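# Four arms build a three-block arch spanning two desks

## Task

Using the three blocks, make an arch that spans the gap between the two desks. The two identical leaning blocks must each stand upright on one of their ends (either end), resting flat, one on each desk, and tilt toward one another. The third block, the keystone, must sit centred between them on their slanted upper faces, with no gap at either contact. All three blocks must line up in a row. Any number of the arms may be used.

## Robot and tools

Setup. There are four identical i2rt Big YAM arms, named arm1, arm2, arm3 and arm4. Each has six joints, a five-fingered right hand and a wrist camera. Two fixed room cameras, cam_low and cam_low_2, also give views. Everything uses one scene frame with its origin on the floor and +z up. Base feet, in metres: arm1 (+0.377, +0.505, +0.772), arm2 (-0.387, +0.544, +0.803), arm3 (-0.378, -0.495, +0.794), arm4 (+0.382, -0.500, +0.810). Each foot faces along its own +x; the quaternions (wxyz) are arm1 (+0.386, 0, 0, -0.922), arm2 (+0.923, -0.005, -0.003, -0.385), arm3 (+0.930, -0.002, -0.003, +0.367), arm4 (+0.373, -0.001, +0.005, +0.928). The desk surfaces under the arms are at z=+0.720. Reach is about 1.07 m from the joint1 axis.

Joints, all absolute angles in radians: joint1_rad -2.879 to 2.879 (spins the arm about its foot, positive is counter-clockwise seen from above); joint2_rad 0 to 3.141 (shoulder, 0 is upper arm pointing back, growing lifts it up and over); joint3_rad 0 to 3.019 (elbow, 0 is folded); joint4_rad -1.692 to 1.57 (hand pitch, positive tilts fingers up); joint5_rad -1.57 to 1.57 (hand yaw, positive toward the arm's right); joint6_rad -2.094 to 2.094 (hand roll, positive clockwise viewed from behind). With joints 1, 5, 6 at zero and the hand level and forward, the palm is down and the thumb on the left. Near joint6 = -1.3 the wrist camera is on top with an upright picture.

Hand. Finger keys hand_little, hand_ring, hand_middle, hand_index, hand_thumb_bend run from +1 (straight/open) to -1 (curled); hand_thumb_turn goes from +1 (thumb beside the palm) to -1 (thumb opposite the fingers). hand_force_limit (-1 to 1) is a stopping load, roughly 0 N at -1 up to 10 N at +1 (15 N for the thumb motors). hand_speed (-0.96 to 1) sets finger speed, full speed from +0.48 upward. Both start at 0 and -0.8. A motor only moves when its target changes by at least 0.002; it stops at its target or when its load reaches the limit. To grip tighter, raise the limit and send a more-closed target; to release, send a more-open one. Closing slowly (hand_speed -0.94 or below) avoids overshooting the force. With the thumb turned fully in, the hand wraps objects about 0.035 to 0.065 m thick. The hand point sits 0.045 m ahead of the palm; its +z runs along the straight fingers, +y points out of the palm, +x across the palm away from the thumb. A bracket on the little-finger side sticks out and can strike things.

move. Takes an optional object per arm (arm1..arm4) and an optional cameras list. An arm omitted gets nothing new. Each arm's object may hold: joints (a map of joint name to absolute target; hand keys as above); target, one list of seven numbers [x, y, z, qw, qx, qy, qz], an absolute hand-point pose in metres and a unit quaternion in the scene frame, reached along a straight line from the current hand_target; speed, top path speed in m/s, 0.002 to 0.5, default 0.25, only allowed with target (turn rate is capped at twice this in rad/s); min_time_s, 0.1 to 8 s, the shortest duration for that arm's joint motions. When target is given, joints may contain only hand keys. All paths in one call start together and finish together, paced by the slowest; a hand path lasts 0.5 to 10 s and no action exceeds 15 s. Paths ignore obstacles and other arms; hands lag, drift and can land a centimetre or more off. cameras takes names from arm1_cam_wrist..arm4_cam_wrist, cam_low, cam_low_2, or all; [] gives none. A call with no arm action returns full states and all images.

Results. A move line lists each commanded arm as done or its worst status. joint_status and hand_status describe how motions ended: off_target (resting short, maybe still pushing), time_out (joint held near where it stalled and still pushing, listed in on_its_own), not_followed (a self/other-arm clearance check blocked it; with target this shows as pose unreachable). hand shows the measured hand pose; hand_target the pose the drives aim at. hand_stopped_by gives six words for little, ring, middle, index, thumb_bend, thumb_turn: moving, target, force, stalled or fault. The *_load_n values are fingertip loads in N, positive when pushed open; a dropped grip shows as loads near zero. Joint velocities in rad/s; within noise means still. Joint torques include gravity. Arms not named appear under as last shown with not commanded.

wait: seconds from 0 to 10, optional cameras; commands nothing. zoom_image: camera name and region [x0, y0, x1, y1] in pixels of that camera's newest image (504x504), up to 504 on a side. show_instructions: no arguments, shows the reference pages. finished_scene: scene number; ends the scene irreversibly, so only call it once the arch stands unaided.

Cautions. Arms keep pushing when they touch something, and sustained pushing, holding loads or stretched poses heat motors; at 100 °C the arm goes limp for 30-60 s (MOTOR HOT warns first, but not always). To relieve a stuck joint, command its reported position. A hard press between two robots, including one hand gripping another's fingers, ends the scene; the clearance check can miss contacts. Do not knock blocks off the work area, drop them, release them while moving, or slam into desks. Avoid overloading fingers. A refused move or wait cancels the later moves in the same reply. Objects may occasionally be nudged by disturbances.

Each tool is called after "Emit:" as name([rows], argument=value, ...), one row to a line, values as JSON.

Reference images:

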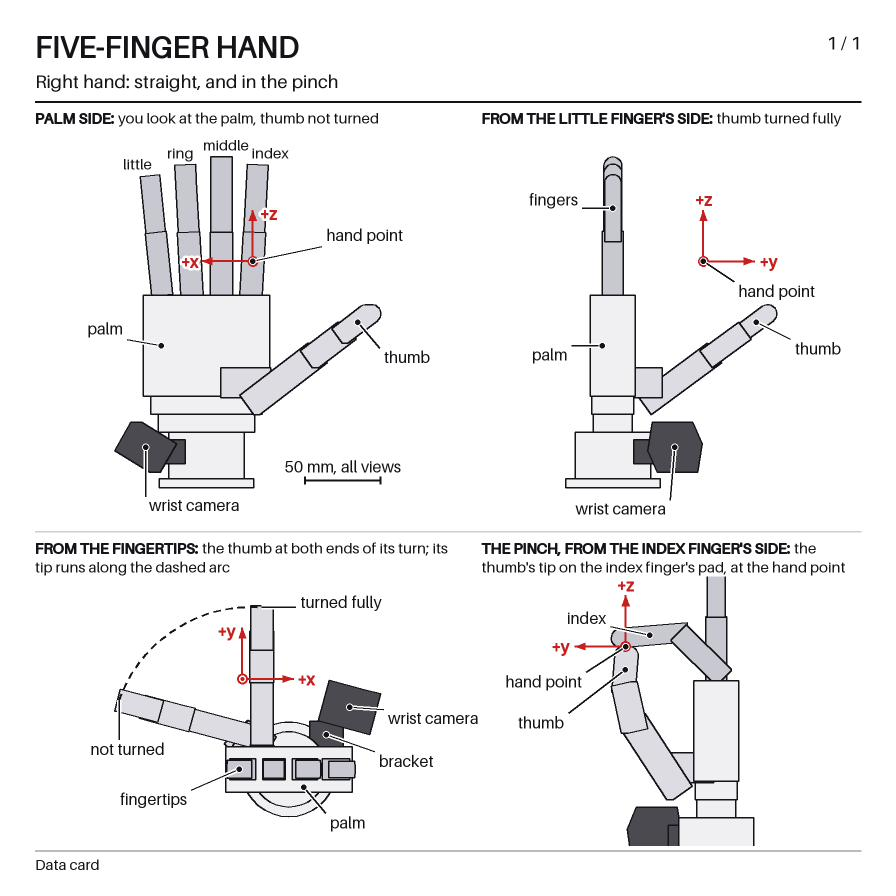

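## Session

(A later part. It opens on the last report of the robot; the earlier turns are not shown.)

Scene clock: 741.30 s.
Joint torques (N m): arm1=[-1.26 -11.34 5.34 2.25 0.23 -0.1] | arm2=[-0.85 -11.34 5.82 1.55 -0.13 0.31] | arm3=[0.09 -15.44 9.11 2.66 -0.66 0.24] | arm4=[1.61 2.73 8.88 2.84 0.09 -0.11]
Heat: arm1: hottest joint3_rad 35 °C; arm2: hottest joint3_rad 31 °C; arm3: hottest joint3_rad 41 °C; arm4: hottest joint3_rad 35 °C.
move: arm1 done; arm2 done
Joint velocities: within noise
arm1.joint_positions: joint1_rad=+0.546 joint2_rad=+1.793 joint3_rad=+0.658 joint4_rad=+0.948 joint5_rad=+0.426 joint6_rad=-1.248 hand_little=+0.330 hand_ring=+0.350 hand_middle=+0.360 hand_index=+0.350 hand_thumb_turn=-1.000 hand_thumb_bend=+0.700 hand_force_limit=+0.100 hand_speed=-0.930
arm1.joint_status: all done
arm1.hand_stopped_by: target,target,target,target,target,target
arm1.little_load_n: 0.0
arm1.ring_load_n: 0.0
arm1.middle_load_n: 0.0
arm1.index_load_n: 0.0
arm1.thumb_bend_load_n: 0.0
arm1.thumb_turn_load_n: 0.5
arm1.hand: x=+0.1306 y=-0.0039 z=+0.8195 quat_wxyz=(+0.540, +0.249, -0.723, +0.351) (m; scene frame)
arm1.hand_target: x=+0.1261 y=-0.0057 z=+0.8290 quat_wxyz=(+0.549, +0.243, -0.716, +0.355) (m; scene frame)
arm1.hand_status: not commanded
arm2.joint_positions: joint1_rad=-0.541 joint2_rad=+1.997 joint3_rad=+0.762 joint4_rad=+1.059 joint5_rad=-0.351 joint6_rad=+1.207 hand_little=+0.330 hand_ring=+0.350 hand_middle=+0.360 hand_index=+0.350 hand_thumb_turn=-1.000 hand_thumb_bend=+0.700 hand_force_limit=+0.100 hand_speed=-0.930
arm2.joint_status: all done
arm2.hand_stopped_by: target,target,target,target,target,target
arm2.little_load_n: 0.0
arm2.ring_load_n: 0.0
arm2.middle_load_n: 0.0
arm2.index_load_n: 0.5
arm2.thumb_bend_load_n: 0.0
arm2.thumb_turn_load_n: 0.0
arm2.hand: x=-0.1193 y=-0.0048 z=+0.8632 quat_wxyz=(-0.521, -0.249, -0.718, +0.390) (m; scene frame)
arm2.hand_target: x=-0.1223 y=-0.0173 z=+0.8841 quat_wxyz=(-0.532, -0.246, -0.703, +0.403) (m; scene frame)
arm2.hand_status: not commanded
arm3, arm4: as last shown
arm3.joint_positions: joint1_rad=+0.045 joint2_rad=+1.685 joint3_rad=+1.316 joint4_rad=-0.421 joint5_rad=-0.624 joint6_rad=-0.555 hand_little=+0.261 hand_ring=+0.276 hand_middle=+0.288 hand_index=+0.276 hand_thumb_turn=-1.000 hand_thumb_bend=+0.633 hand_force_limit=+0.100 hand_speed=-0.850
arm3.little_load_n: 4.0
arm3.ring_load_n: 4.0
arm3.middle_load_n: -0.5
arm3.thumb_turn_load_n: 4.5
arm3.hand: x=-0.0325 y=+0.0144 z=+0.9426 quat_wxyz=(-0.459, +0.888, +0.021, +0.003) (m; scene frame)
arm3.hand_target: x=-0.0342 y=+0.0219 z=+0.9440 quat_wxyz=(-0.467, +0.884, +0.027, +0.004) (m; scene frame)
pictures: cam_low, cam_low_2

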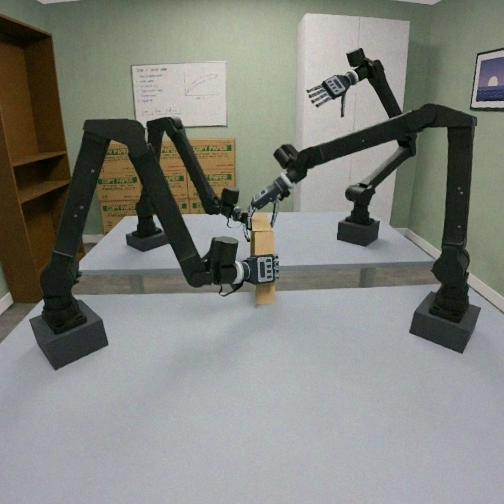

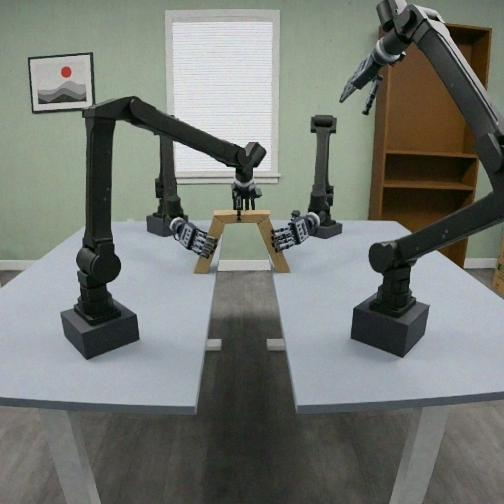

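Emit:
move(cameras=["arm4_cam_wrist","arm3_cam_wrist","arm1_cam_wrist"])

Emit:
zoom_image(camera="arm4_cam_wrist", region=[40, 200, 320, 360])

Scene clock: 774.00 s.
Joint torques (N m): arm1=[-1.26 -11.52 5.27 2.35 0.24 -0.11] | arm2=[-1.08 -11.46 5.85 1.62 -0.13 0.31] | arm3=[0.15 -15.38 9.09 2.7 -0.65 0.25] | arm4=[1.55 2.49 8.87 2.73 0.08 -0.1]
Heat: arm1: hottest joint3_rad 35 °C; arm2: hottest joint3_rad 31 °C; arm3: hottest joint3_rad 39 °C; arm4: hottest joint3_rad 35 °C.
Joint velocities: within noise
arm1.joint_positions: joint1_rad=+0.546 joint2_rad=+1.793 joint3_rad=+0.658 joint4_rad=+0.948 joint5_rad=+0.426 joint6_rad=-1.248 hand_little=+0.330 hand_ring=+0.350 hand_middle=+0.360 hand_index=+0.350 hand_thumb_turn=-1.000 hand_thumb_bend=+0.700 hand_force_limit=+0.100 hand_speed=-0.930
arm1.joint_status: all done
arm1.hand_stopped_by: target,target,target,target,target,target
arm1.little_load_n: 0.0
arm1.ring_load_n: 0.0
arm1.middle_load_n: 0.0
arm1.index_load_n: 0.0
arm1.thumb_bend_load_n: 0.0
arm1.thumb_turn_load_n: 0.0
arm1.hand: x=+0.1306 y=-0.0039 z=+0.8195 quat_wxyz=(+0.540, +0.249, -0.723, +0.351) (m; scene frame)
arm1.hand_target: x=+0.1261 y=-0.0057 z=+0.8290 quat_wxyz=(+0.549, +0.243, -0.716, +0.355) (m; scene frame)
arm1.hand_status: not commanded
arm2.joint_positions: joint1_rad=-0.541 joint2_rad=+1.997 joint3_rad=+0.762 joint4_rad=+1.059 joint5_rad=-0.351 joint6_rad=+1.207 hand_little=+0.330 hand_ring=+0.350 hand_middle=+0.360 hand_index=+0.350 hand_thumb_turn=-1.000 hand_thumb_bend=+0.700 hand_force_limit=+0.100 hand_speed=-0.930
arm2.joint_status: all done
arm2.hand_stopped_by: target,target,target,target,target,target
arm2.little_load_n: 0.0
arm2.ring_load_n: 0.0
arm2.middle_load_n: 0.0
arm2.index_load_n: 0.5
arm2.thumb_bend_load_n: 0.0
arm2.thumb_turn_load_n: 0.0
arm2.hand: x=-0.1193 y=-0.0048 z=+0.8632 quat_wxyz=(-0.521, -0.249, -0.718, +0.390) (m; scene frame)
arm2.hand_target: x=-0.1223 y=-0.0173 z=+0.8841 quat_wxyz=(-0.532, -0.246, -0.703, +0.403) (m; scene frame)
arm2.hand_status: not commanded
arm3.joint_positions: joint1_rad=+0.045 joint2_rad=+1.685 joint3_rad=+1.316 joint4_rad=-0.421 joint5_rad=-0.624 joint6_rad=-0.555 hand_little=+0.261 hand_ring=+0.276 hand_middle=+0.288 hand_index=+0.276 hand_thumb_turn=-1.000 hand_thumb_bend=+0.633 hand_force_limit=+0.100 hand_speed=-0.850
arm3.joint_status: not commanded
arm3.hand_stopped_by: force,force,force,force,force,target
arm3.little_load_n: 4.0
arm3.ring_load_n: 4.0
arm3.middle_load_n: 0.0
arm3.index_load_n: 8.0
arm3.thumb_bend_load_n: 15.5
arm3.thumb_turn_load_n: 4.5
arm3.hand: x=-0.0325 y=+0.0144 z=+0.9426 quat_wxyz=(-0.459, +0.888, +0.021, +0.003) (m; scene frame)
arm3.hand_target: x=-0.0342 y=+0.0219 z=+0.9440 quat_wxyz=(-0.467, +0.884, +0.027, +0.004) (m; scene frame)
arm3.hand_status: not commanded
arm4.joint_positions: joint1_rad=-0.413 joint2_rad=+0.602 joint3_rad=+1.437 joint4_rad=-1.316 joint5_rad=+0.076 joint6_rad=-0.995 hand_little=+1.000 hand_ring=+1.000 hand_middle=+1.000 hand_index=+1.000 hand_thumb_turn=+1.000 hand_thumb_bend=+1.000 hand_force_limit=+0.000 hand_speed=-0.800
arm4.joint_status: not commanded
arm4.hand_stopped_by: target,target,target,target,target,target
arm4.little_load_n: 0.0
arm4.ring_load_n: 0.0
arm4.middle_load_n: 0.0
arm4.index_load_n: 0.0
arm4.thumb_bend_load_n: 0.0
arm4.thumb_turn_load_n: 0.0
arm4.hand: x=+0.3469 y=-0.2802 z=+1.3173 quat_wxyz=(-0.482, +0.672, +0.532, +0.181) (m; scene frame)
arm4.hand_target: x=+0.3475 y=-0.2816 z=+1.3260 quat_wxyz=(-0.491, +0.668, +0.528, +0.184) (m; scene frame)
arm4.hand_status: not commanded
pictures: arm1_cam_wrist, arm3_cam_wrist, arm4_cam_wrist

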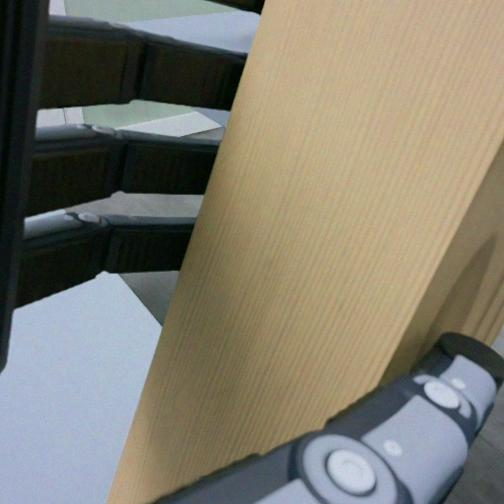

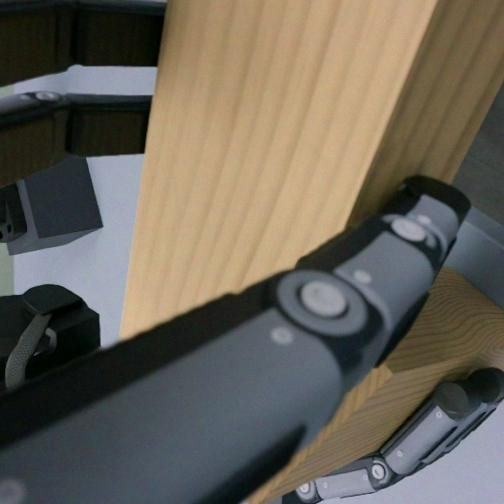

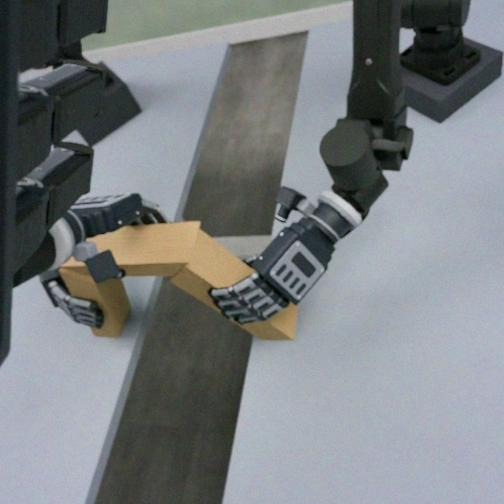

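Scaled by 1.800 from the camera's 504x504 image, which has a finer 720x720 frame.

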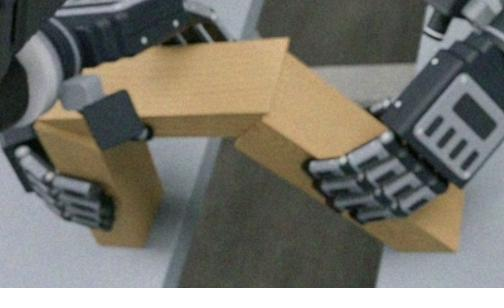

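Emit:
move(cameras=["cam_low","cam_low_2"])

Emit:
zoom_image(camera="cam_low_2", region=[252, 208, 277, 233])

Emit:
zoom_image(camera="cam_low_2", region=[208, 208, 233, 233])

Emit:
zoom_image(camera="cam_low_2", region=[270, 255, 300, 285])

Emit:
zoom_image(camera="cam_low_2", region=[185, 255, 215, 285])

Scene clock: 808.70 s.
Joint torques (N m): arm1=[-1.26 -11.52 5.29 2.26 0.25 -0.13] | arm2=[-0.91 -11.34 5.85 1.58 -0.11 0.31] | arm3=[0.15 -15.56 9.11 2.71 -0.66 0.26] | arm4=[1.85 2.55 8.94 2.89 0.08 -0.08]
Heat: arm1: hottest joint3_rad 35 °C; arm2: hottest joint3_rad 31 °C; arm3: hottest joint3_rad 38 °C; arm4: hottest joint3_rad 35 °C.
Joint velocities: within noise
arm1.joint_positions: joint1_rad=+0.546 joint2_rad=+1.793 joint3_rad=+0.658 joint4_rad=+0.948 joint5_rad=+0.426 joint6_rad=-1.248 hand_little=+0.330 hand_ring=+0.350 hand_middle=+0.360 hand_index=+0.350 hand_thumb_turn=-1.000 hand_thumb_bend=+0.700 hand_force_limit=+0.100 hand_speed=-0.930
arm1.joint_status: all done
arm1.hand_stopped_by: target,target,target,target,target,target
arm1.little_load_n: 0.0
arm1.ring_load_n: 0.0
arm1.middle_load_n: 0.0
arm1.index_load_n: 0.0
arm1.thumb_bend_load_n: 0.0
arm1.thumb_turn_load_n: 0.5
arm1.hand: x=+0.1306 y=-0.0039 z=+0.8195 quat_wxyz=(+0.540, +0.249, -0.723, +0.351) (m; scene frame)
arm1.hand_target: x=+0.1261 y=-0.0057 z=+0.8290 quat_wxyz=(+0.549, +0.243, -0.716, +0.355) (m; scene frame)
arm1.hand_status: not commanded
arm2.joint_positions: joint1_rad=-0.541 joint2_rad=+1.997 joint3_rad=+0.762 joint4_rad=+1.059 joint5_rad=-0.351 joint6_rad=+1.207 hand_little=+0.330 hand_ring=+0.350 hand_middle=+0.360 hand_index=+0.350 hand_thumb_turn=-1.000 hand_thumb_bend=+0.700 hand_force_limit=+0.100 hand_speed=-0.930
arm2.joint_status: all done
arm2.hand_stopped_by: target,target,target,target,target,target
arm2.little_load_n: 0.0
arm2.ring_load_n: 0.0
arm2.middle_load_n: 0.0
arm2.index_load_n: 0.5
arm2.thumb_bend_load_n: 0.0
arm2.thumb_turn_load_n: 0.0
arm2.hand: x=-0.1193 y=-0.0048 z=+0.8632 quat_wxyz=(-0.521, -0.249, -0.718, +0.390) (m; scene frame)
arm2.hand_target: x=-0.1223 y=-0.0173 z=+0.8841 quat_wxyz=(-0.532, -0.246, -0.703, +0.403) (m; scene frame)
arm2.hand_status: not commanded
arm3.joint_positions: joint1_rad=+0.045 joint2_rad=+1.685 joint3_rad=+1.316 joint4_rad=-0.421 joint5_rad=-0.624 joint6_rad=-0.555 hand_little=+0.261 hand_ring=+0.276 hand_middle=+0.288 hand_index=+0.276 hand_thumb_turn=-1.000 hand_thumb_bend=+0.633 hand_force_limit=+0.100 hand_speed=-0.850
arm3.joint_status: not commanded
arm3.hand_stopped_by: force,force,force,force,force,target
arm3.little_load_n: 4.0
arm3.ring_load_n: 4.0
arm3.middle_load_n: 0.0
arm3.index_load_n: 8.0
arm3.thumb_bend_load_n: 15.5
arm3.thumb_turn_load_n: 4.5
arm3.hand: x=-0.0325 y=+0.0144 z=+0.9426 quat_wxyz=(-0.459, +0.888, +0.021, +0.003) (m; scene frame)
arm3.hand_target: x=-0.0342 y=+0.0219 z=+0.9440 quat_wxyz=(-0.467, +0.884, +0.027, +0.004) (m; scene frame)
arm3.hand_status: not commanded
arm4.joint_positions: joint1_rad=-0.413 joint2_rad=+0.602 joint3_rad=+1.437 joint4_rad=-1.316 joint5_rad=+0.076 joint6_rad=-0.995 hand_little=+1.000 hand_ring=+1.000 hand_middle=+1.000 hand_index=+1.000 hand_thumb_turn=+1.000 hand_thumb_bend=+1.000 hand_force_limit=+0.000 hand_speed=-0.800
arm4.joint_status: not commanded
arm4.hand_stopped_by: target,target,target,target,target,target
arm4.little_load_n: 0.0
arm4.ring_load_n: 0.0
arm4.middle_load_n: 0.0
arm4.index_load_n: 0.0
arm4.thumb_bend_load_n: 0.0
arm4.thumb_turn_load_n: 0.0
arm4.hand: x=+0.3469 y=-0.2802 z=+1.3173 quat_wxyz=(-0.482, +0.672, +0.532, +0.181) (m; scene frame)
arm4.hand_target: x=+0.3475 y=-0.2816 z=+1.3260 quat_wxyz=(-0.491, +0.668, +0.528, +0.184) (m; scene frame)
arm4.hand_status: not commanded
pictures: cam_low, cam_low_2

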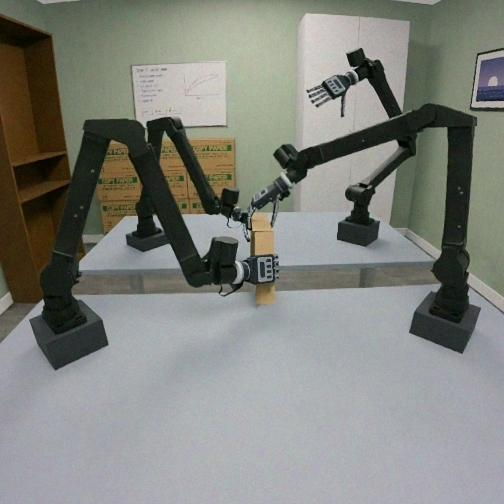

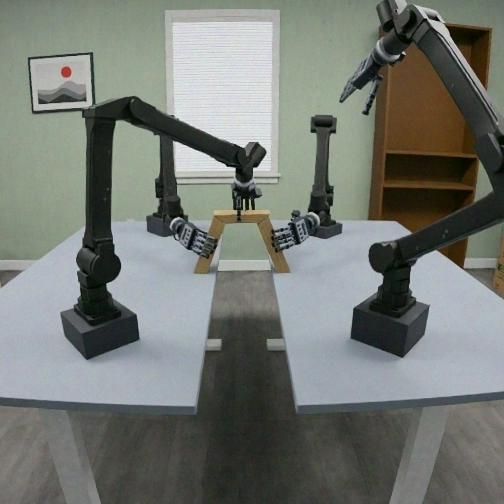

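Scaled by 20.160 from the camera's 504x504 image, which has a finer 720x720 frame.

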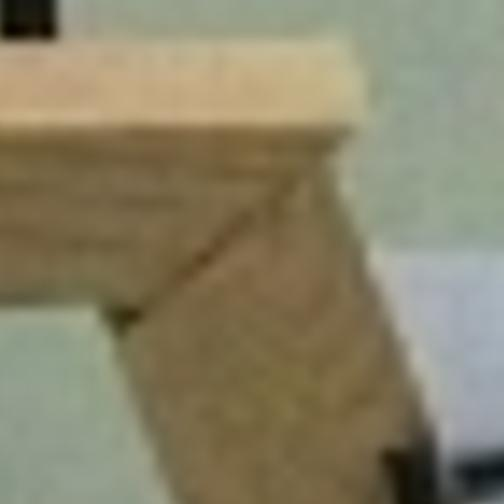

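Scaled by 20.160 from the camera's 504x504 image, which has a finer 720x720 frame.

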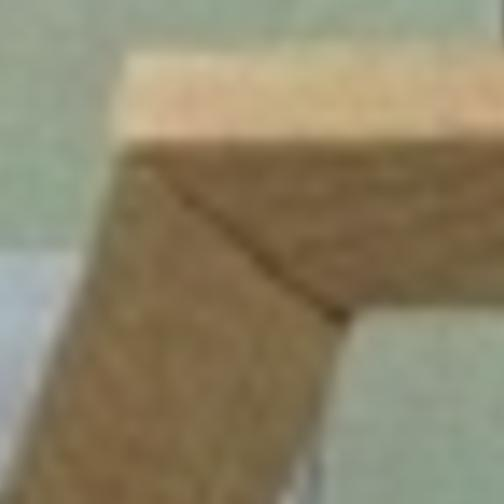

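Scaled by 16.800 from the camera's 504x504 image, which has a finer 720x720 frame.

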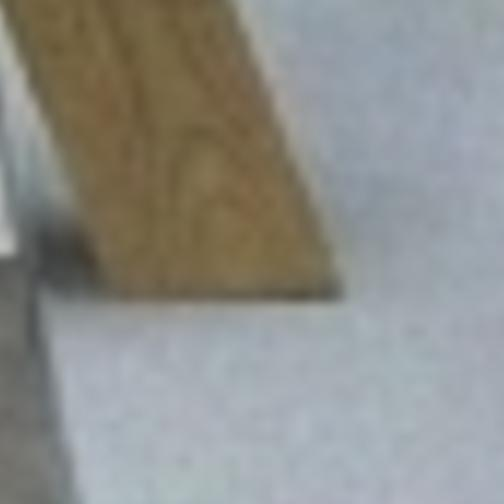

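Scaled by 16.800 from the camera's 504x504 image, which has a finer 720x720 frame.

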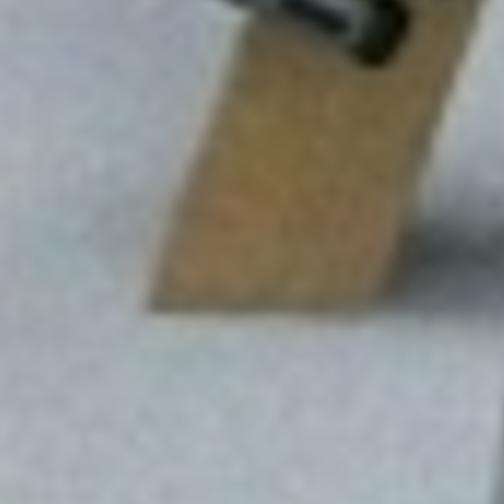

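Emit:
move(arm3={"target":[-0.033,0.015,0.945,0.4675,-0.8841,-0.0266,-0.0039],"speed":0.03}, cameras=["cam_low","cam_low_2"])

Emit:
zoom_image(camera="cam_low", region=[245, 205, 285, 245])

Emit:
zoom_image(camera="cam_low_2", region=[205, 200, 280, 240])

Scene clock: 825.93 s.
Joint torques (N m): arm1=[-1.38 -11.4 5.37 2.28 0.23 -0.12] | arm2=[-0.97 -11.34 5.89 1.54 -0.13 0.32] | arm3=[-0.91 -16.5 8.51 2.45 -0.63 0.17] | arm4=[1.67 2.78 8.81 2.78 0.11 -0.1]
Heat: arm1: hottest joint3_rad 35 °C; arm2: hottest joint3_rad 31 °C; arm3: hottest joint3_rad 38 °C; arm4: hottest joint3_rad 35 °C.
move: arm3 done
Joint velocities: within noise
arm1, arm2, arm4: as last shown
arm2.hand_target: x=-0.1223 y=-0.0173 z=+0.8840 quat_wxyz=(-0.532, -0.246, -0.703, +0.403) (m; scene frame)
arm3.joint_positions: joint1_rad=+0.045 joint2_rad=+1.685 joint3_rad=+1.312 joint4_rad=-0.421 joint5_rad=-0.632 joint6_rad=-0.555 hand_little=+0.261 hand_ring=+0.276 hand_middle=+0.288 hand_index=+0.276 hand_thumb_turn=-1.000 hand_thumb_bend=+0.633 hand_force_limit=+0.100 hand_speed=-0.850
arm3.joint_status: not commanded
arm3.hand_stopped_by: force,force,force,force,force,target
arm3.little_load_n: 4.5
arm3.ring_load_n: 4.0
arm3.middle_load_n: -0.5
arm3.index_load_n: 8.0
arm3.thumb_bend_load_n: 15.0
arm3.thumb_turn_load_n: 4.0
arm3.hand: x=-0.0348 y=+0.0139 z=+0.9414 quat_wxyz=(-0.460, +0.888, +0.022, -0.002) (m; scene frame)
arm3.hand_target: x=-0.0331 y=+0.0150 z=+0.9449 quat_wxyz=(-0.467, +0.884, +0.027, +0.004) (m; scene frame)
arm3.hand_status: done (0.004 m and 1.2 deg from the pose sent, 0.003 m and 1.2 deg at the start)
pictures: cam_low, cam_low_2

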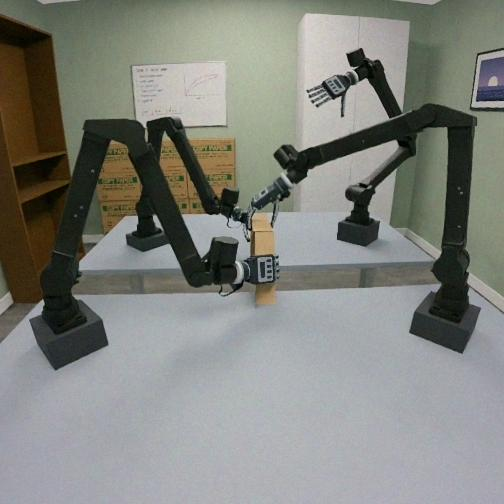

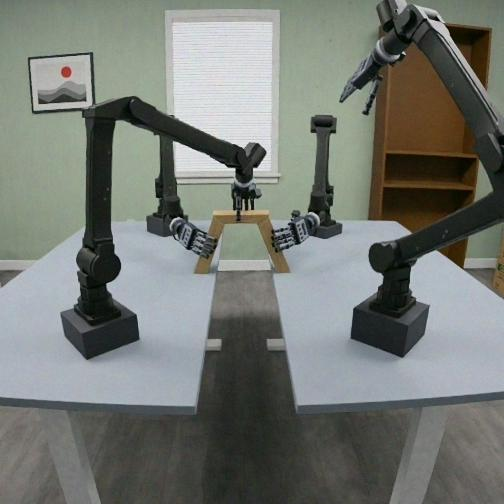

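Scaled by 12.600 from the camera's 504x504 image, which has a finer 720x720 frame.

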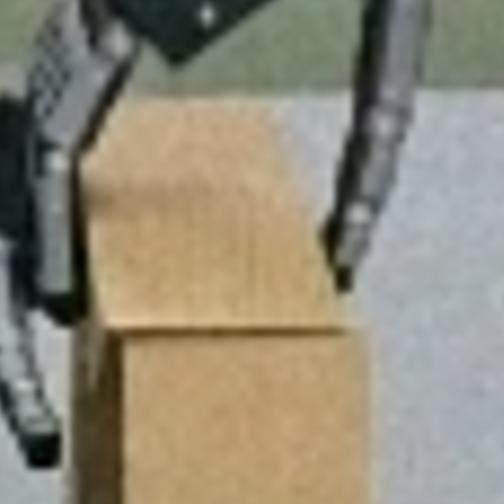

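Scaled by 6.720 from the camera's 504x504 image, which has a finer 720x720 frame.

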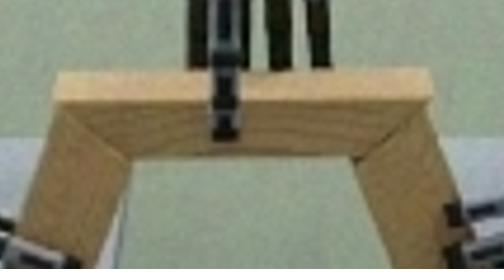

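Emit:
move(arm3={"target":[-0.030,0.015,0.938,0.4675,-0.8841,-0.0250,0.0010],"speed":0.03}, cameras=["cam_low","cam_low_2"])

Emit:
zoom_image(camera="cam_low", region=[245, 205, 285, 245])

Emit:
zoom_image(camera="cam_low_2", region=[252, 208, 277, 233])

Emit:
zoom_image(camera="cam_low_2", region=[208, 208, 233, 233])

Emit:
zoom_image(camera="cam_low_2", region=[270, 255, 300, 285])

Emit:
zoom_image(camera="cam_low_2", region=[185, 255, 215, 285])

Scene clock: 832.97 s.
Joint torques (N m): arm1=[-1.03 -11.4 5.3 2.19 0.25 -0.12] | arm2=[-0.85 -11.22 5.85 1.58 -0.11 0.3] | arm3=[-1.44 -15.15 8.59 2.66 -0.72 0.16] | arm4=[1.49 2.43 8.96 2.82 0.1 -0.1]
Heat: arm1: hottest joint3_rad 35 °C; arm2: hottest joint3_rad 31 °C; arm3: hottest joint3_rad 39 °C; arm4: hottest joint3_rad 35 °C.
move: arm3 done
Joint velocities: within noise
arm1, arm2, arm4: as last shown
arm1.index_load_n: -0.5
arm1.thumb_turn_load_n: 0.0
arm3.joint_positions: joint1_rad=+0.045 joint2_rad=+1.686 joint3_rad=+1.312 joint4_rad=-0.419 joint5_rad=-0.641 joint6_rad=-0.555 hand_little=+0.261 hand_ring=+0.276 hand_middle=+0.288 hand_index=+0.276 hand_thumb_turn=-1.000 hand_thumb_bend=+0.633 hand_force_limit=+0.100 hand_speed=-0.850
arm3.joint_status: not commanded
arm3.hand_stopped_by: force,force,force,force,force,target
arm3.little_load_n: 4.0
arm3.ring_load_n: 4.0
arm3.middle_load_n: 0.0
arm3.index_load_n: 8.0
arm3.thumb_bend_load_n: 15.0
arm3.thumb_turn_load_n: 4.5
arm3.hand: x=-0.0359 y=+0.0148 z=+0.9421 quat_wxyz=(-0.463, +0.886, +0.024, -0.005) (m; scene frame)
arm3.hand_target: x=-0.0302 y=+0.0149 z=+0.9380 quat_wxyz=(-0.467, +0.884, +0.025, -0.001) (m; scene frame)
arm3.hand_status: done (0.007 m and 0.7 deg from the pose sent, 0.006 m and 1.0 deg at the start)
pictures: cam_low, cam_low_2

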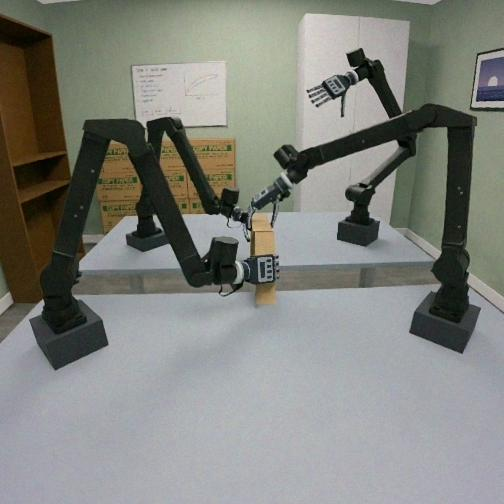

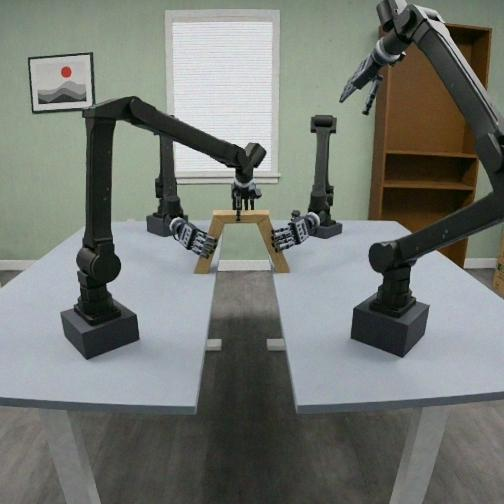

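Scaled by 12.600 from the camera's 504x504 image, which has a finer 720x720 frame.

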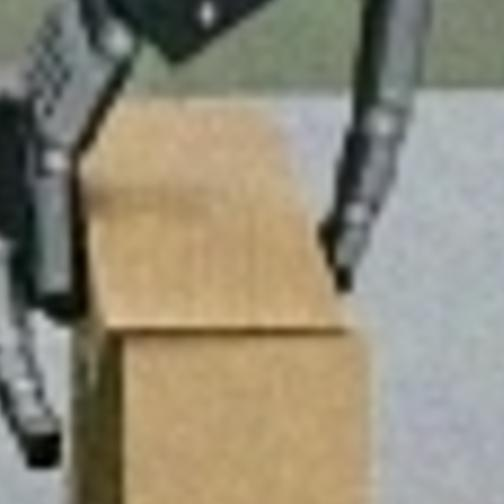

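Scaled by 20.160 from the camera's 504x504 image, which has a finer 720x720 frame.

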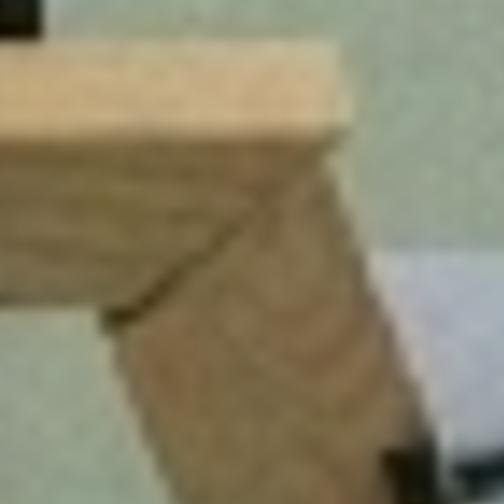

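Scaled by 20.160 from the camera's 504x504 image, which has a finer 720x720 frame.

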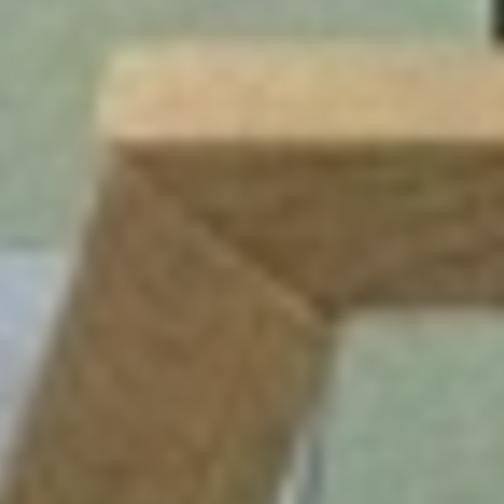

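Scaled by 16.800 from the camera's 504x504 image, which has a finer 720x720 frame.

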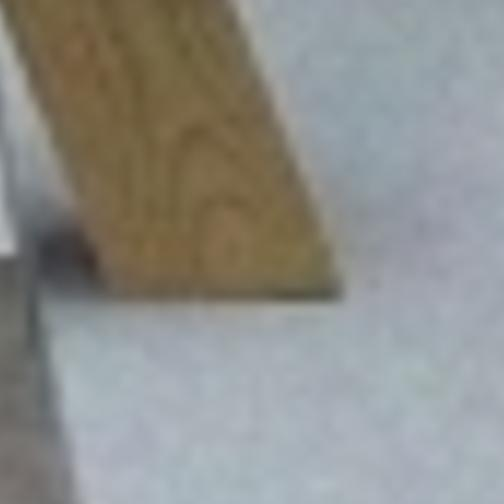

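Scaled by 16.800 from the camera's 504x504 image, which has a finer 720x720 frame.

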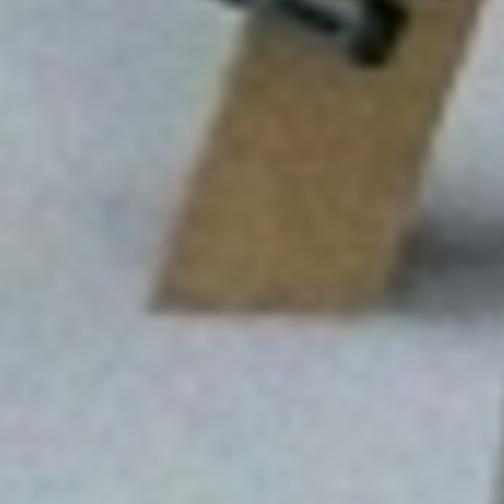

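Emit:
move(arm3={"target":[-0.027,0.012,0.928,0.4675,-0.8841,-0.0250,0.0010],"speed":0.03}, cameras=["cam_low","cam_low_2"])

Emit:
zoom_image(camera="cam_low", region=[245, 205, 285, 245])

Emit:
zoom_image(camera="cam_low_2", region=[252, 208, 277, 233])

Emit:
zoom_image(camera="cam_low_2", region=[208, 208, 233, 233])

Emit:
zoom_image(camera="cam_low_2", region=[270, 255, 300, 285])

Emit:
zoom_image(camera="cam_low_2", region=[185, 255, 215, 285])

Scene clock: 857.80 s.
Joint torques (N m): arm1=[-1.26 -11.28 5.31 2.19 0.22 -0.14] | arm2=[-1.03 -11.16 5.85 1.59 -0.11 0.31] | arm3=[-1.55 -14.21 8.31 2.5 -0.55 0.11] | arm4=[1.55 2.55 8.81 2.81 0.06 -0.1]
Heat: arm1: hottest joint3_rad 35 °C; arm2: hottest joint3_rad 31 °C; arm3: hottest joint3_rad 39 °C; arm4: hottest joint3_rad 35 °C.
move: arm3 off_target
Joint velocities: within noise
arm1, arm2, arm4: as last shown
arm1.index_load_n: 0.0
arm2.index_load_n: 0.0
arm2.hand: x=-0.1193 y=-0.0048 z=+0.8632 quat_wxyz=(-0.521, -0.249, -0.717, +0.390) (m; scene frame)
arm3.joint_positions: joint1_rad=+0.039 joint2_rad=+1.688 joint3_rad=+1.301 joint4_rad=-0.395 joint5_rad=-0.649 joint6_rad=-0.555 hand_little=+0.261 hand_ring=+0.276 hand_middle=+0.288 hand_index=+0.276 hand_thumb_turn=-1.000 hand_thumb_bend=+0.633 hand_force_limit=+0.100 hand_speed=-0.850
arm3.joint_status: not commanded
arm3.hand_stopped_by: force,force,force,force,force,target
arm3.little_load_n: 4.5
arm3.ring_load_n: 4.0
arm3.middle_load_n: 0.0
arm3.index_load_n: 8.0
arm3.thumb_bend_load_n: 15.0
arm3.thumb_turn_load_n: 4.5
arm3.hand: x=-0.0335 y=+0.0136 z=+0.9389 quat_wxyz=(-0.468, +0.884, +0.025, -0.003) (m; scene frame)
arm3.hand_target: x=-0.0273 y=+0.0118 z=+0.9281 quat_wxyz=(-0.467, +0.884, +0.025, -0.001) (m; scene frame)
arm3.hand_status: off_target (0.013 m and 0.3 deg from the pose sent, 0.017 m and 0.7 deg at the start)
pictures: cam_low, cam_low_2

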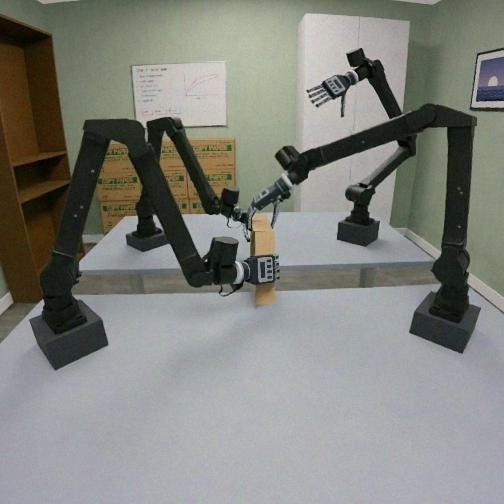

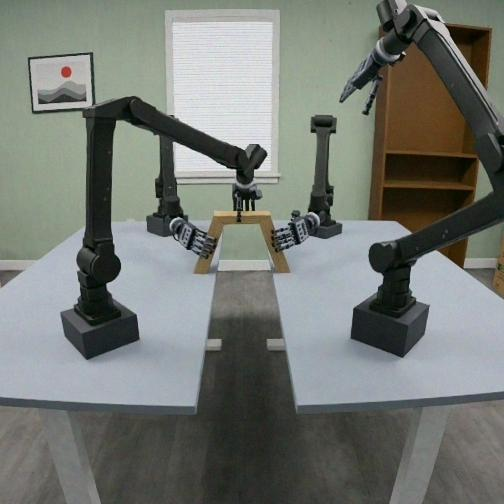

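Scaled by 12.600 from the camera's 504x504 image, which has a finer 720x720 frame.

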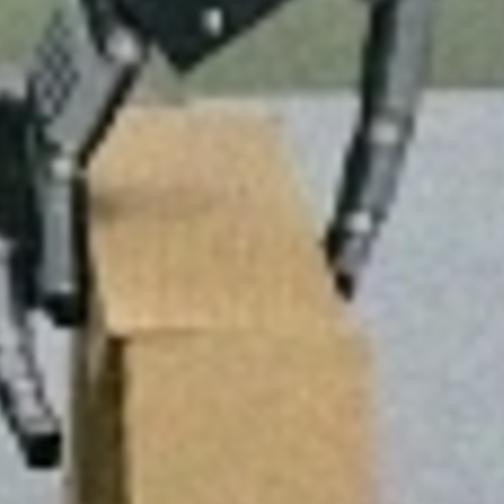

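Scaled by 20.160 from the camera's 504x504 image, which has a finer 720x720 frame.

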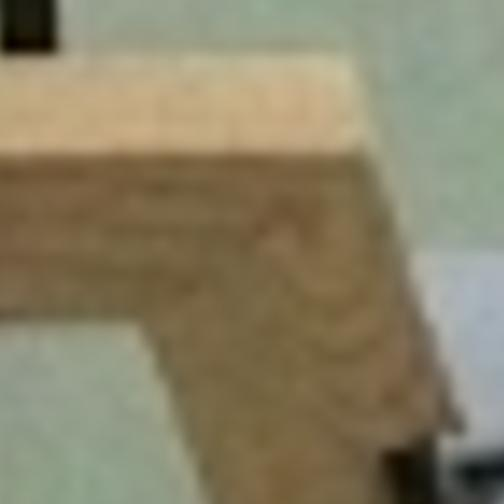

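Scaled by 20.160 from the camera's 504x504 image, which has a finer 720x720 frame.

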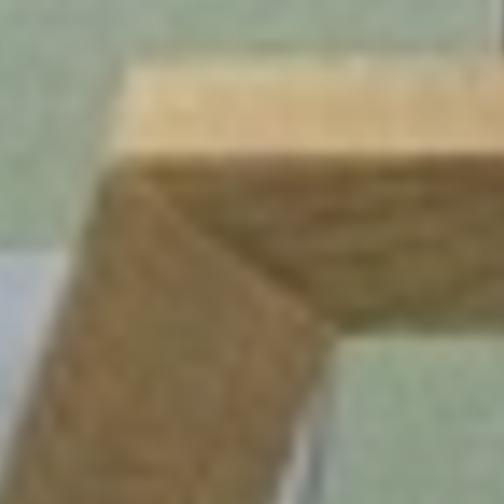

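Scaled by 16.800 from the camera's 504x504 image, which has a finer 720x720 frame.

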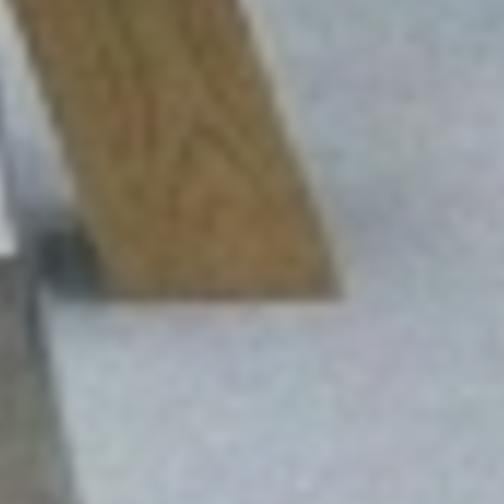

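Scaled by 16.800 from the camera's 504x504 image, which has a finer 720x720 frame.

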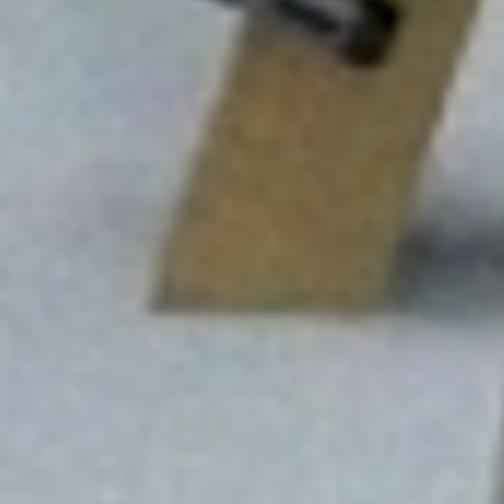

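Emit:
move(arm3={"target":[-0.031,0.013,0.936,0.4675,-0.8841,-0.0250,0.0010],"speed":0.03})

Emit:
move(arm3={"joints":{"hand_speed":-0.95,"hand_little":0.32,"hand_ring":0.335,"hand_middle":0.345,"hand_index":0.335,"hand_thumb_bend":0.68}}, cameras=["cam_low","cam_low_2"])

Emit:
zoom_image(camera="cam_low", region=[245, 205, 285, 245])

Emit:
zoom_image(camera="cam_low_2", region=[205, 200, 280, 240])

Emit:
zoom_image(camera="cam_low_2", region=[185, 255, 300, 285])

Scene clock: 900.07 s.
Joint torques (N m): arm1=[-1.2 -11.4 5.26 2.21 0.23 -0.1] | arm2=[-1.2 -11.16 5.89 1.61 -0.13 0.3] | arm3=[-0.91 -15.44 8.8 1.92 -0.35 0.15] | arm4=[1.73 2.67 8.84 2.8 0.1 -0.09]
Heat: arm1: hottest joint3_rad 35 °C; arm2: hottest joint3_rad 31 °C; arm3: hottest joint3_rad 38 °C; arm4: hottest joint3_rad 35 °C.
move: arm3 done
Joint velocities: within noise
arm1, arm2, arm4: as last shown
arm1.middle_load_n: -0.5
arm3.joint_positions: joint1_rad=+0.039 joint2_rad=+1.688 joint3_rad=+1.301 joint4_rad=-0.395 joint5_rad=-0.649 joint6_rad=-0.555 hand_little=+0.261 hand_ring=+0.276 hand_middle=+0.288 hand_index=+0.276 hand_thumb_turn=-1.000 hand_thumb_bend=+0.633 hand_force_limit=+0.100 hand_speed=-0.850
arm3.joint_status: not commanded
arm3.hand_stopped_by: force,force,force,force,force,target
arm3.little_load_n: 4.0
arm3.ring_load_n: 4.0
arm3.middle_load_n: 0.0
arm3.index_load_n: 8.5
arm3.thumb_bend_load_n: 15.0
arm3.thumb_turn_load_n: 4.5
arm3.hand: x=-0.0335 y=+0.0136 z=+0.9389 quat_wxyz=(-0.468, +0.884, +0.025, -0.003) (m; scene frame)
arm3.hand_target: x=-0.0311 y=+0.0130 z=+0.9360 quat_wxyz=(-0.467, +0.884, +0.025, -0.001) (m; scene frame)
arm3.hand_status: done (0.004 m and 0.3 deg from the pose sent, 0.004 m and 0.3 deg at the start)
arm4.index_load_n: -0.5
pictures: none

Scene clock: 901.23 s.
Joint torques (N m): arm1=[-1.26 -11.52 5.29 2.22 0.24 -0.11] | arm2=[-0.79 -11.22 5.83 1.57 -0.11 0.3] | arm3=[-1.03 -15.44 8.77 1.89 -0.37 0.16] | arm4=[1.55 2.73 8.84 2.81 0.07 -0.11]
Heat: arm1: hottest joint3_rad 35 °C; arm2: hottest joint3_rad 31 °C; arm3: hottest joint3_rad 38 °C; arm4: hottest joint3_rad 35 °C.
move: arm3 done
Joint velocities: within noise
arm1, arm2, arm4: as last shown
arm1.middle_load_n: 0.0
arm3.joint_positions: joint1_rad=+0.039 joint2_rad=+1.688 joint3_rad=+1.301 joint4_rad=-0.395 joint5_rad=-0.649 joint6_rad=-0.555 hand_little=+0.320 hand_ring=+0.336 hand_middle=+0.346 hand_index=+0.336 hand_thumb_turn=-1.000 hand_thumb_bend=+0.680 hand_force_limit=+0.100 hand_speed=-0.950
arm3.joint_status: all done
arm3.hand_stopped_by: target,target,target,target,target,target
arm3.little_load_n: 0.0
arm3.ring_load_n: 0.0
arm3.middle_load_n: 0.0
arm3.index_load_n: 0.0
arm3.thumb_bend_load_n: 0.0
arm3.thumb_turn_load_n: 0.0
arm3.hand: x=-0.0334 y=+0.0136 z=+0.9389 quat_wxyz=(-0.468, +0.884, +0.025, -0.003) (m; scene frame)
arm3.hand_target: x=-0.0311 y=+0.0130 z=+0.9360 quat_wxyz=(-0.467, +0.884, +0.025, -0.001) (m; scene frame)
arm3.hand_status: not commanded
arm4.index_load_n: 0.0
pictures: cam_low, cam_low_2

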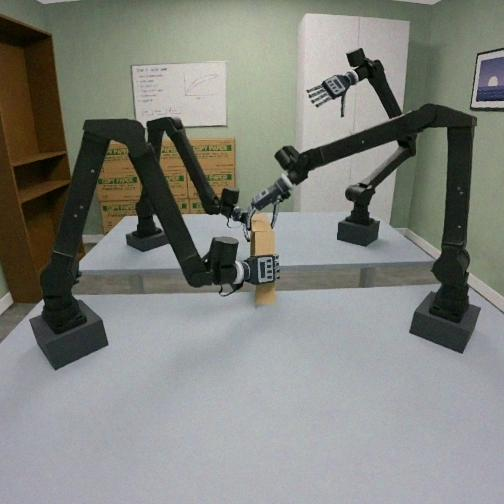

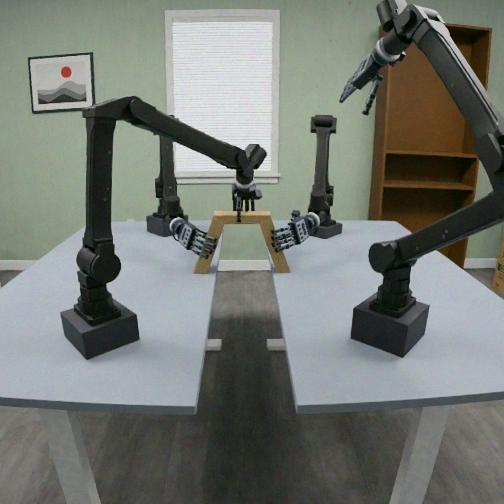

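Scaled by 12.600 from the camera's 504x504 image, which has a finer 720x720 frame.

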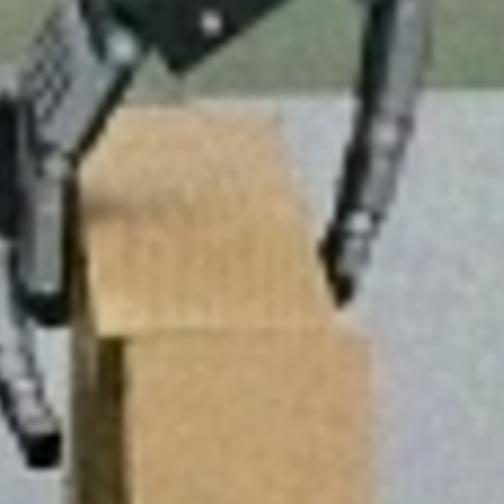

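Scaled by 6.720 from the camera's 504x504 image, which has a finer 720x720 frame.

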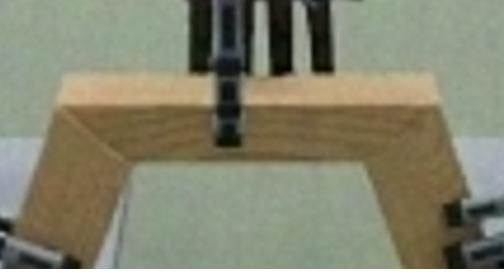

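Scaled by 4.383 from the camera's 504x504 image, which has a finer 720x720 frame.

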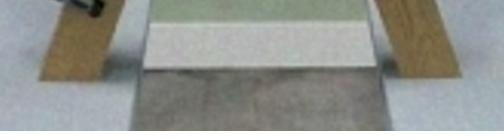

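Emit:
move(arm3={"joints":{"hand_speed":-0.94,"hand_little":0.2,"hand_ring":0.2,"hand_middle":0.2,"hand_index":0.2,"hand_thumb_bend":0.6}}, cameras=["cam_low","cam_low_2"])

Emit:
zoom_image(camera="cam_low", region=[245, 205, 285, 245])

Emit:
zoom_image(camera="cam_low_2", region=[205, 200, 280, 240])

Scene clock: 921.40 s.
Joint torques (N m): arm1=[-1.38 -11.4 5.35 2.18 0.23 -0.11] | arm2=[-0.97 -11.52 5.87 1.58 -0.11 0.32] | arm3=[-1.03 -15.38 8.76 1.92 -0.36 0.15] | arm4=[1.67 2.49 8.8 2.73 0.06 -0.09]
Heat: arm1: hottest joint3_rad 35 °C; arm2: hottest joint3_rad 31 °C; arm3: hottest joint3_rad 39 °C; arm4: hottest joint3_rad 35 °C.
move: arm3 off_target
Joint velocities: within noise
arm1, arm2, arm4: as last shown
arm1.little_load_n: 0.5
arm2.index_load_n: 0.5
arm3.joint_positions: joint1_rad=+0.039 joint2_rad=+1.688 joint3_rad=+1.301 joint4_rad=-0.395 joint5_rad=-0.649 joint6_rad=-0.555 hand_little=+0.226 hand_ring=+0.253 hand_middle=+0.269 hand_index=+0.281 hand_thumb_turn=-1.000 hand_thumb_bend=+0.653 hand_force_limit=+0.100 hand_speed=-0.940
arm3.joint_status: hand_little off_target (ended at +0.226, target +0.200); hand_ring off_target (ended at +0.253, target +0.200); hand_middle off_target (ended at +0.269, target +0.200); hand_index off_target (ended at +0.281, target +0.200); hand_thumb_bend off_target (ended at +0.653, target +0.600); the others done
arm3.hand_stopped_by: force,force,force,force,force,target
arm3.little_load_n: 5.0
arm3.ring_load_n: 4.0
arm3.middle_load_n: 4.0
arm3.index_load_n: 1.5
arm3.thumb_bend_load_n: 13.0
arm3.thumb_turn_load_n: 5.0
arm3.hand: x=-0.0334 y=+0.0136 z=+0.9389 quat_wxyz=(-0.468, +0.884, +0.025, -0.003) (m; scene frame)
arm3.hand_target: x=-0.0312 y=+0.0130 z=+0.9360 quat_wxyz=(-0.467, +0.884, +0.025, -0.001) (m; scene frame)
arm3.hand_status: not commanded
pictures: cam_low, cam_low_2

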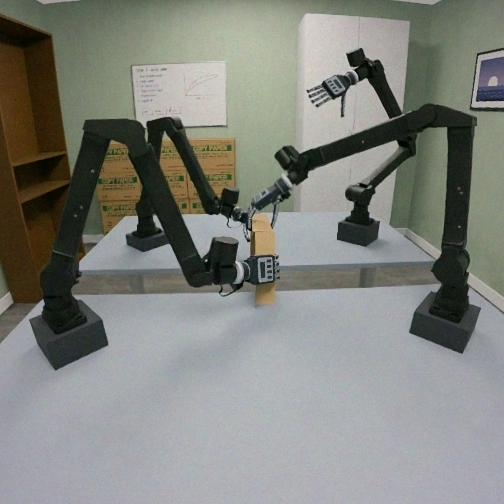

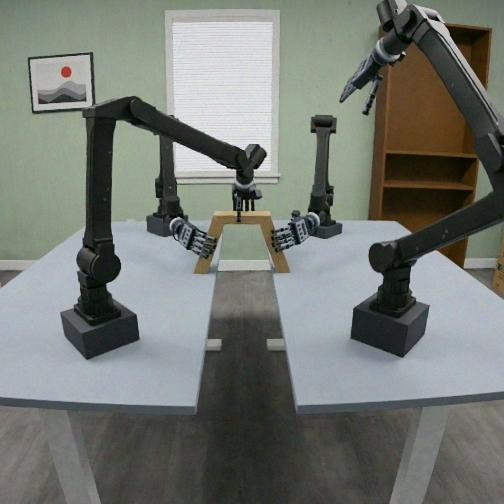

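Scaled by 12.600 from the camera's 504x504 image, which has a finer 720x720 frame.

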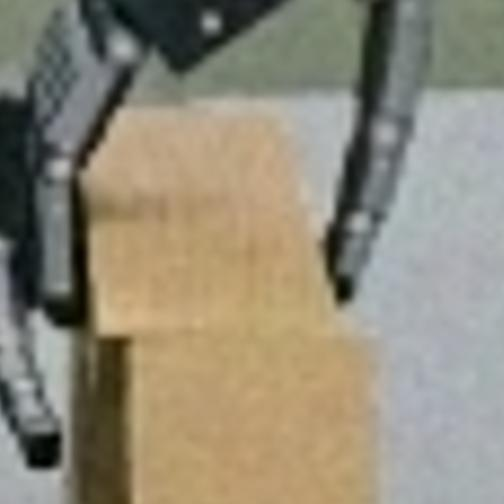

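Scaled by 6.720 from the camera's 504x504 image, which has a finer 720x720 frame.

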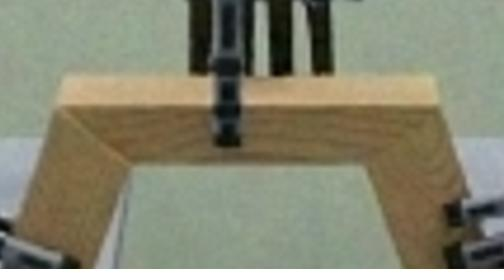

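Emit:
zoom_image(camera="cam_low", region=[240, 205, 290, 310])

Emit:
zoom_image(camera="cam_low", region=[240, 280, 290, 310])

Scaled by 4.800 from the camera's 504x504 image, which has a finer 720x720 frame.

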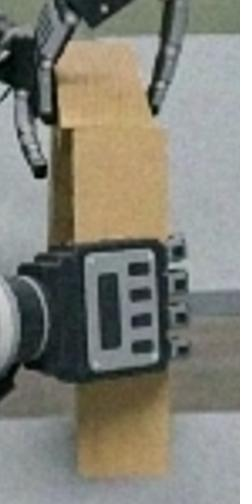

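Scaled by 10.080 from the camera's 504x504 image, which has a finer 720x720 frame.

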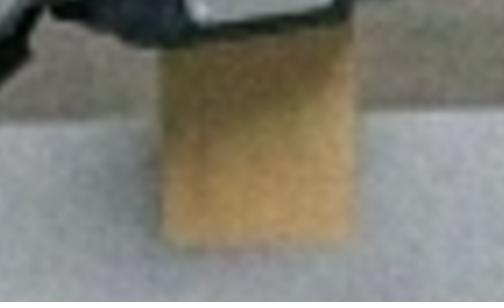

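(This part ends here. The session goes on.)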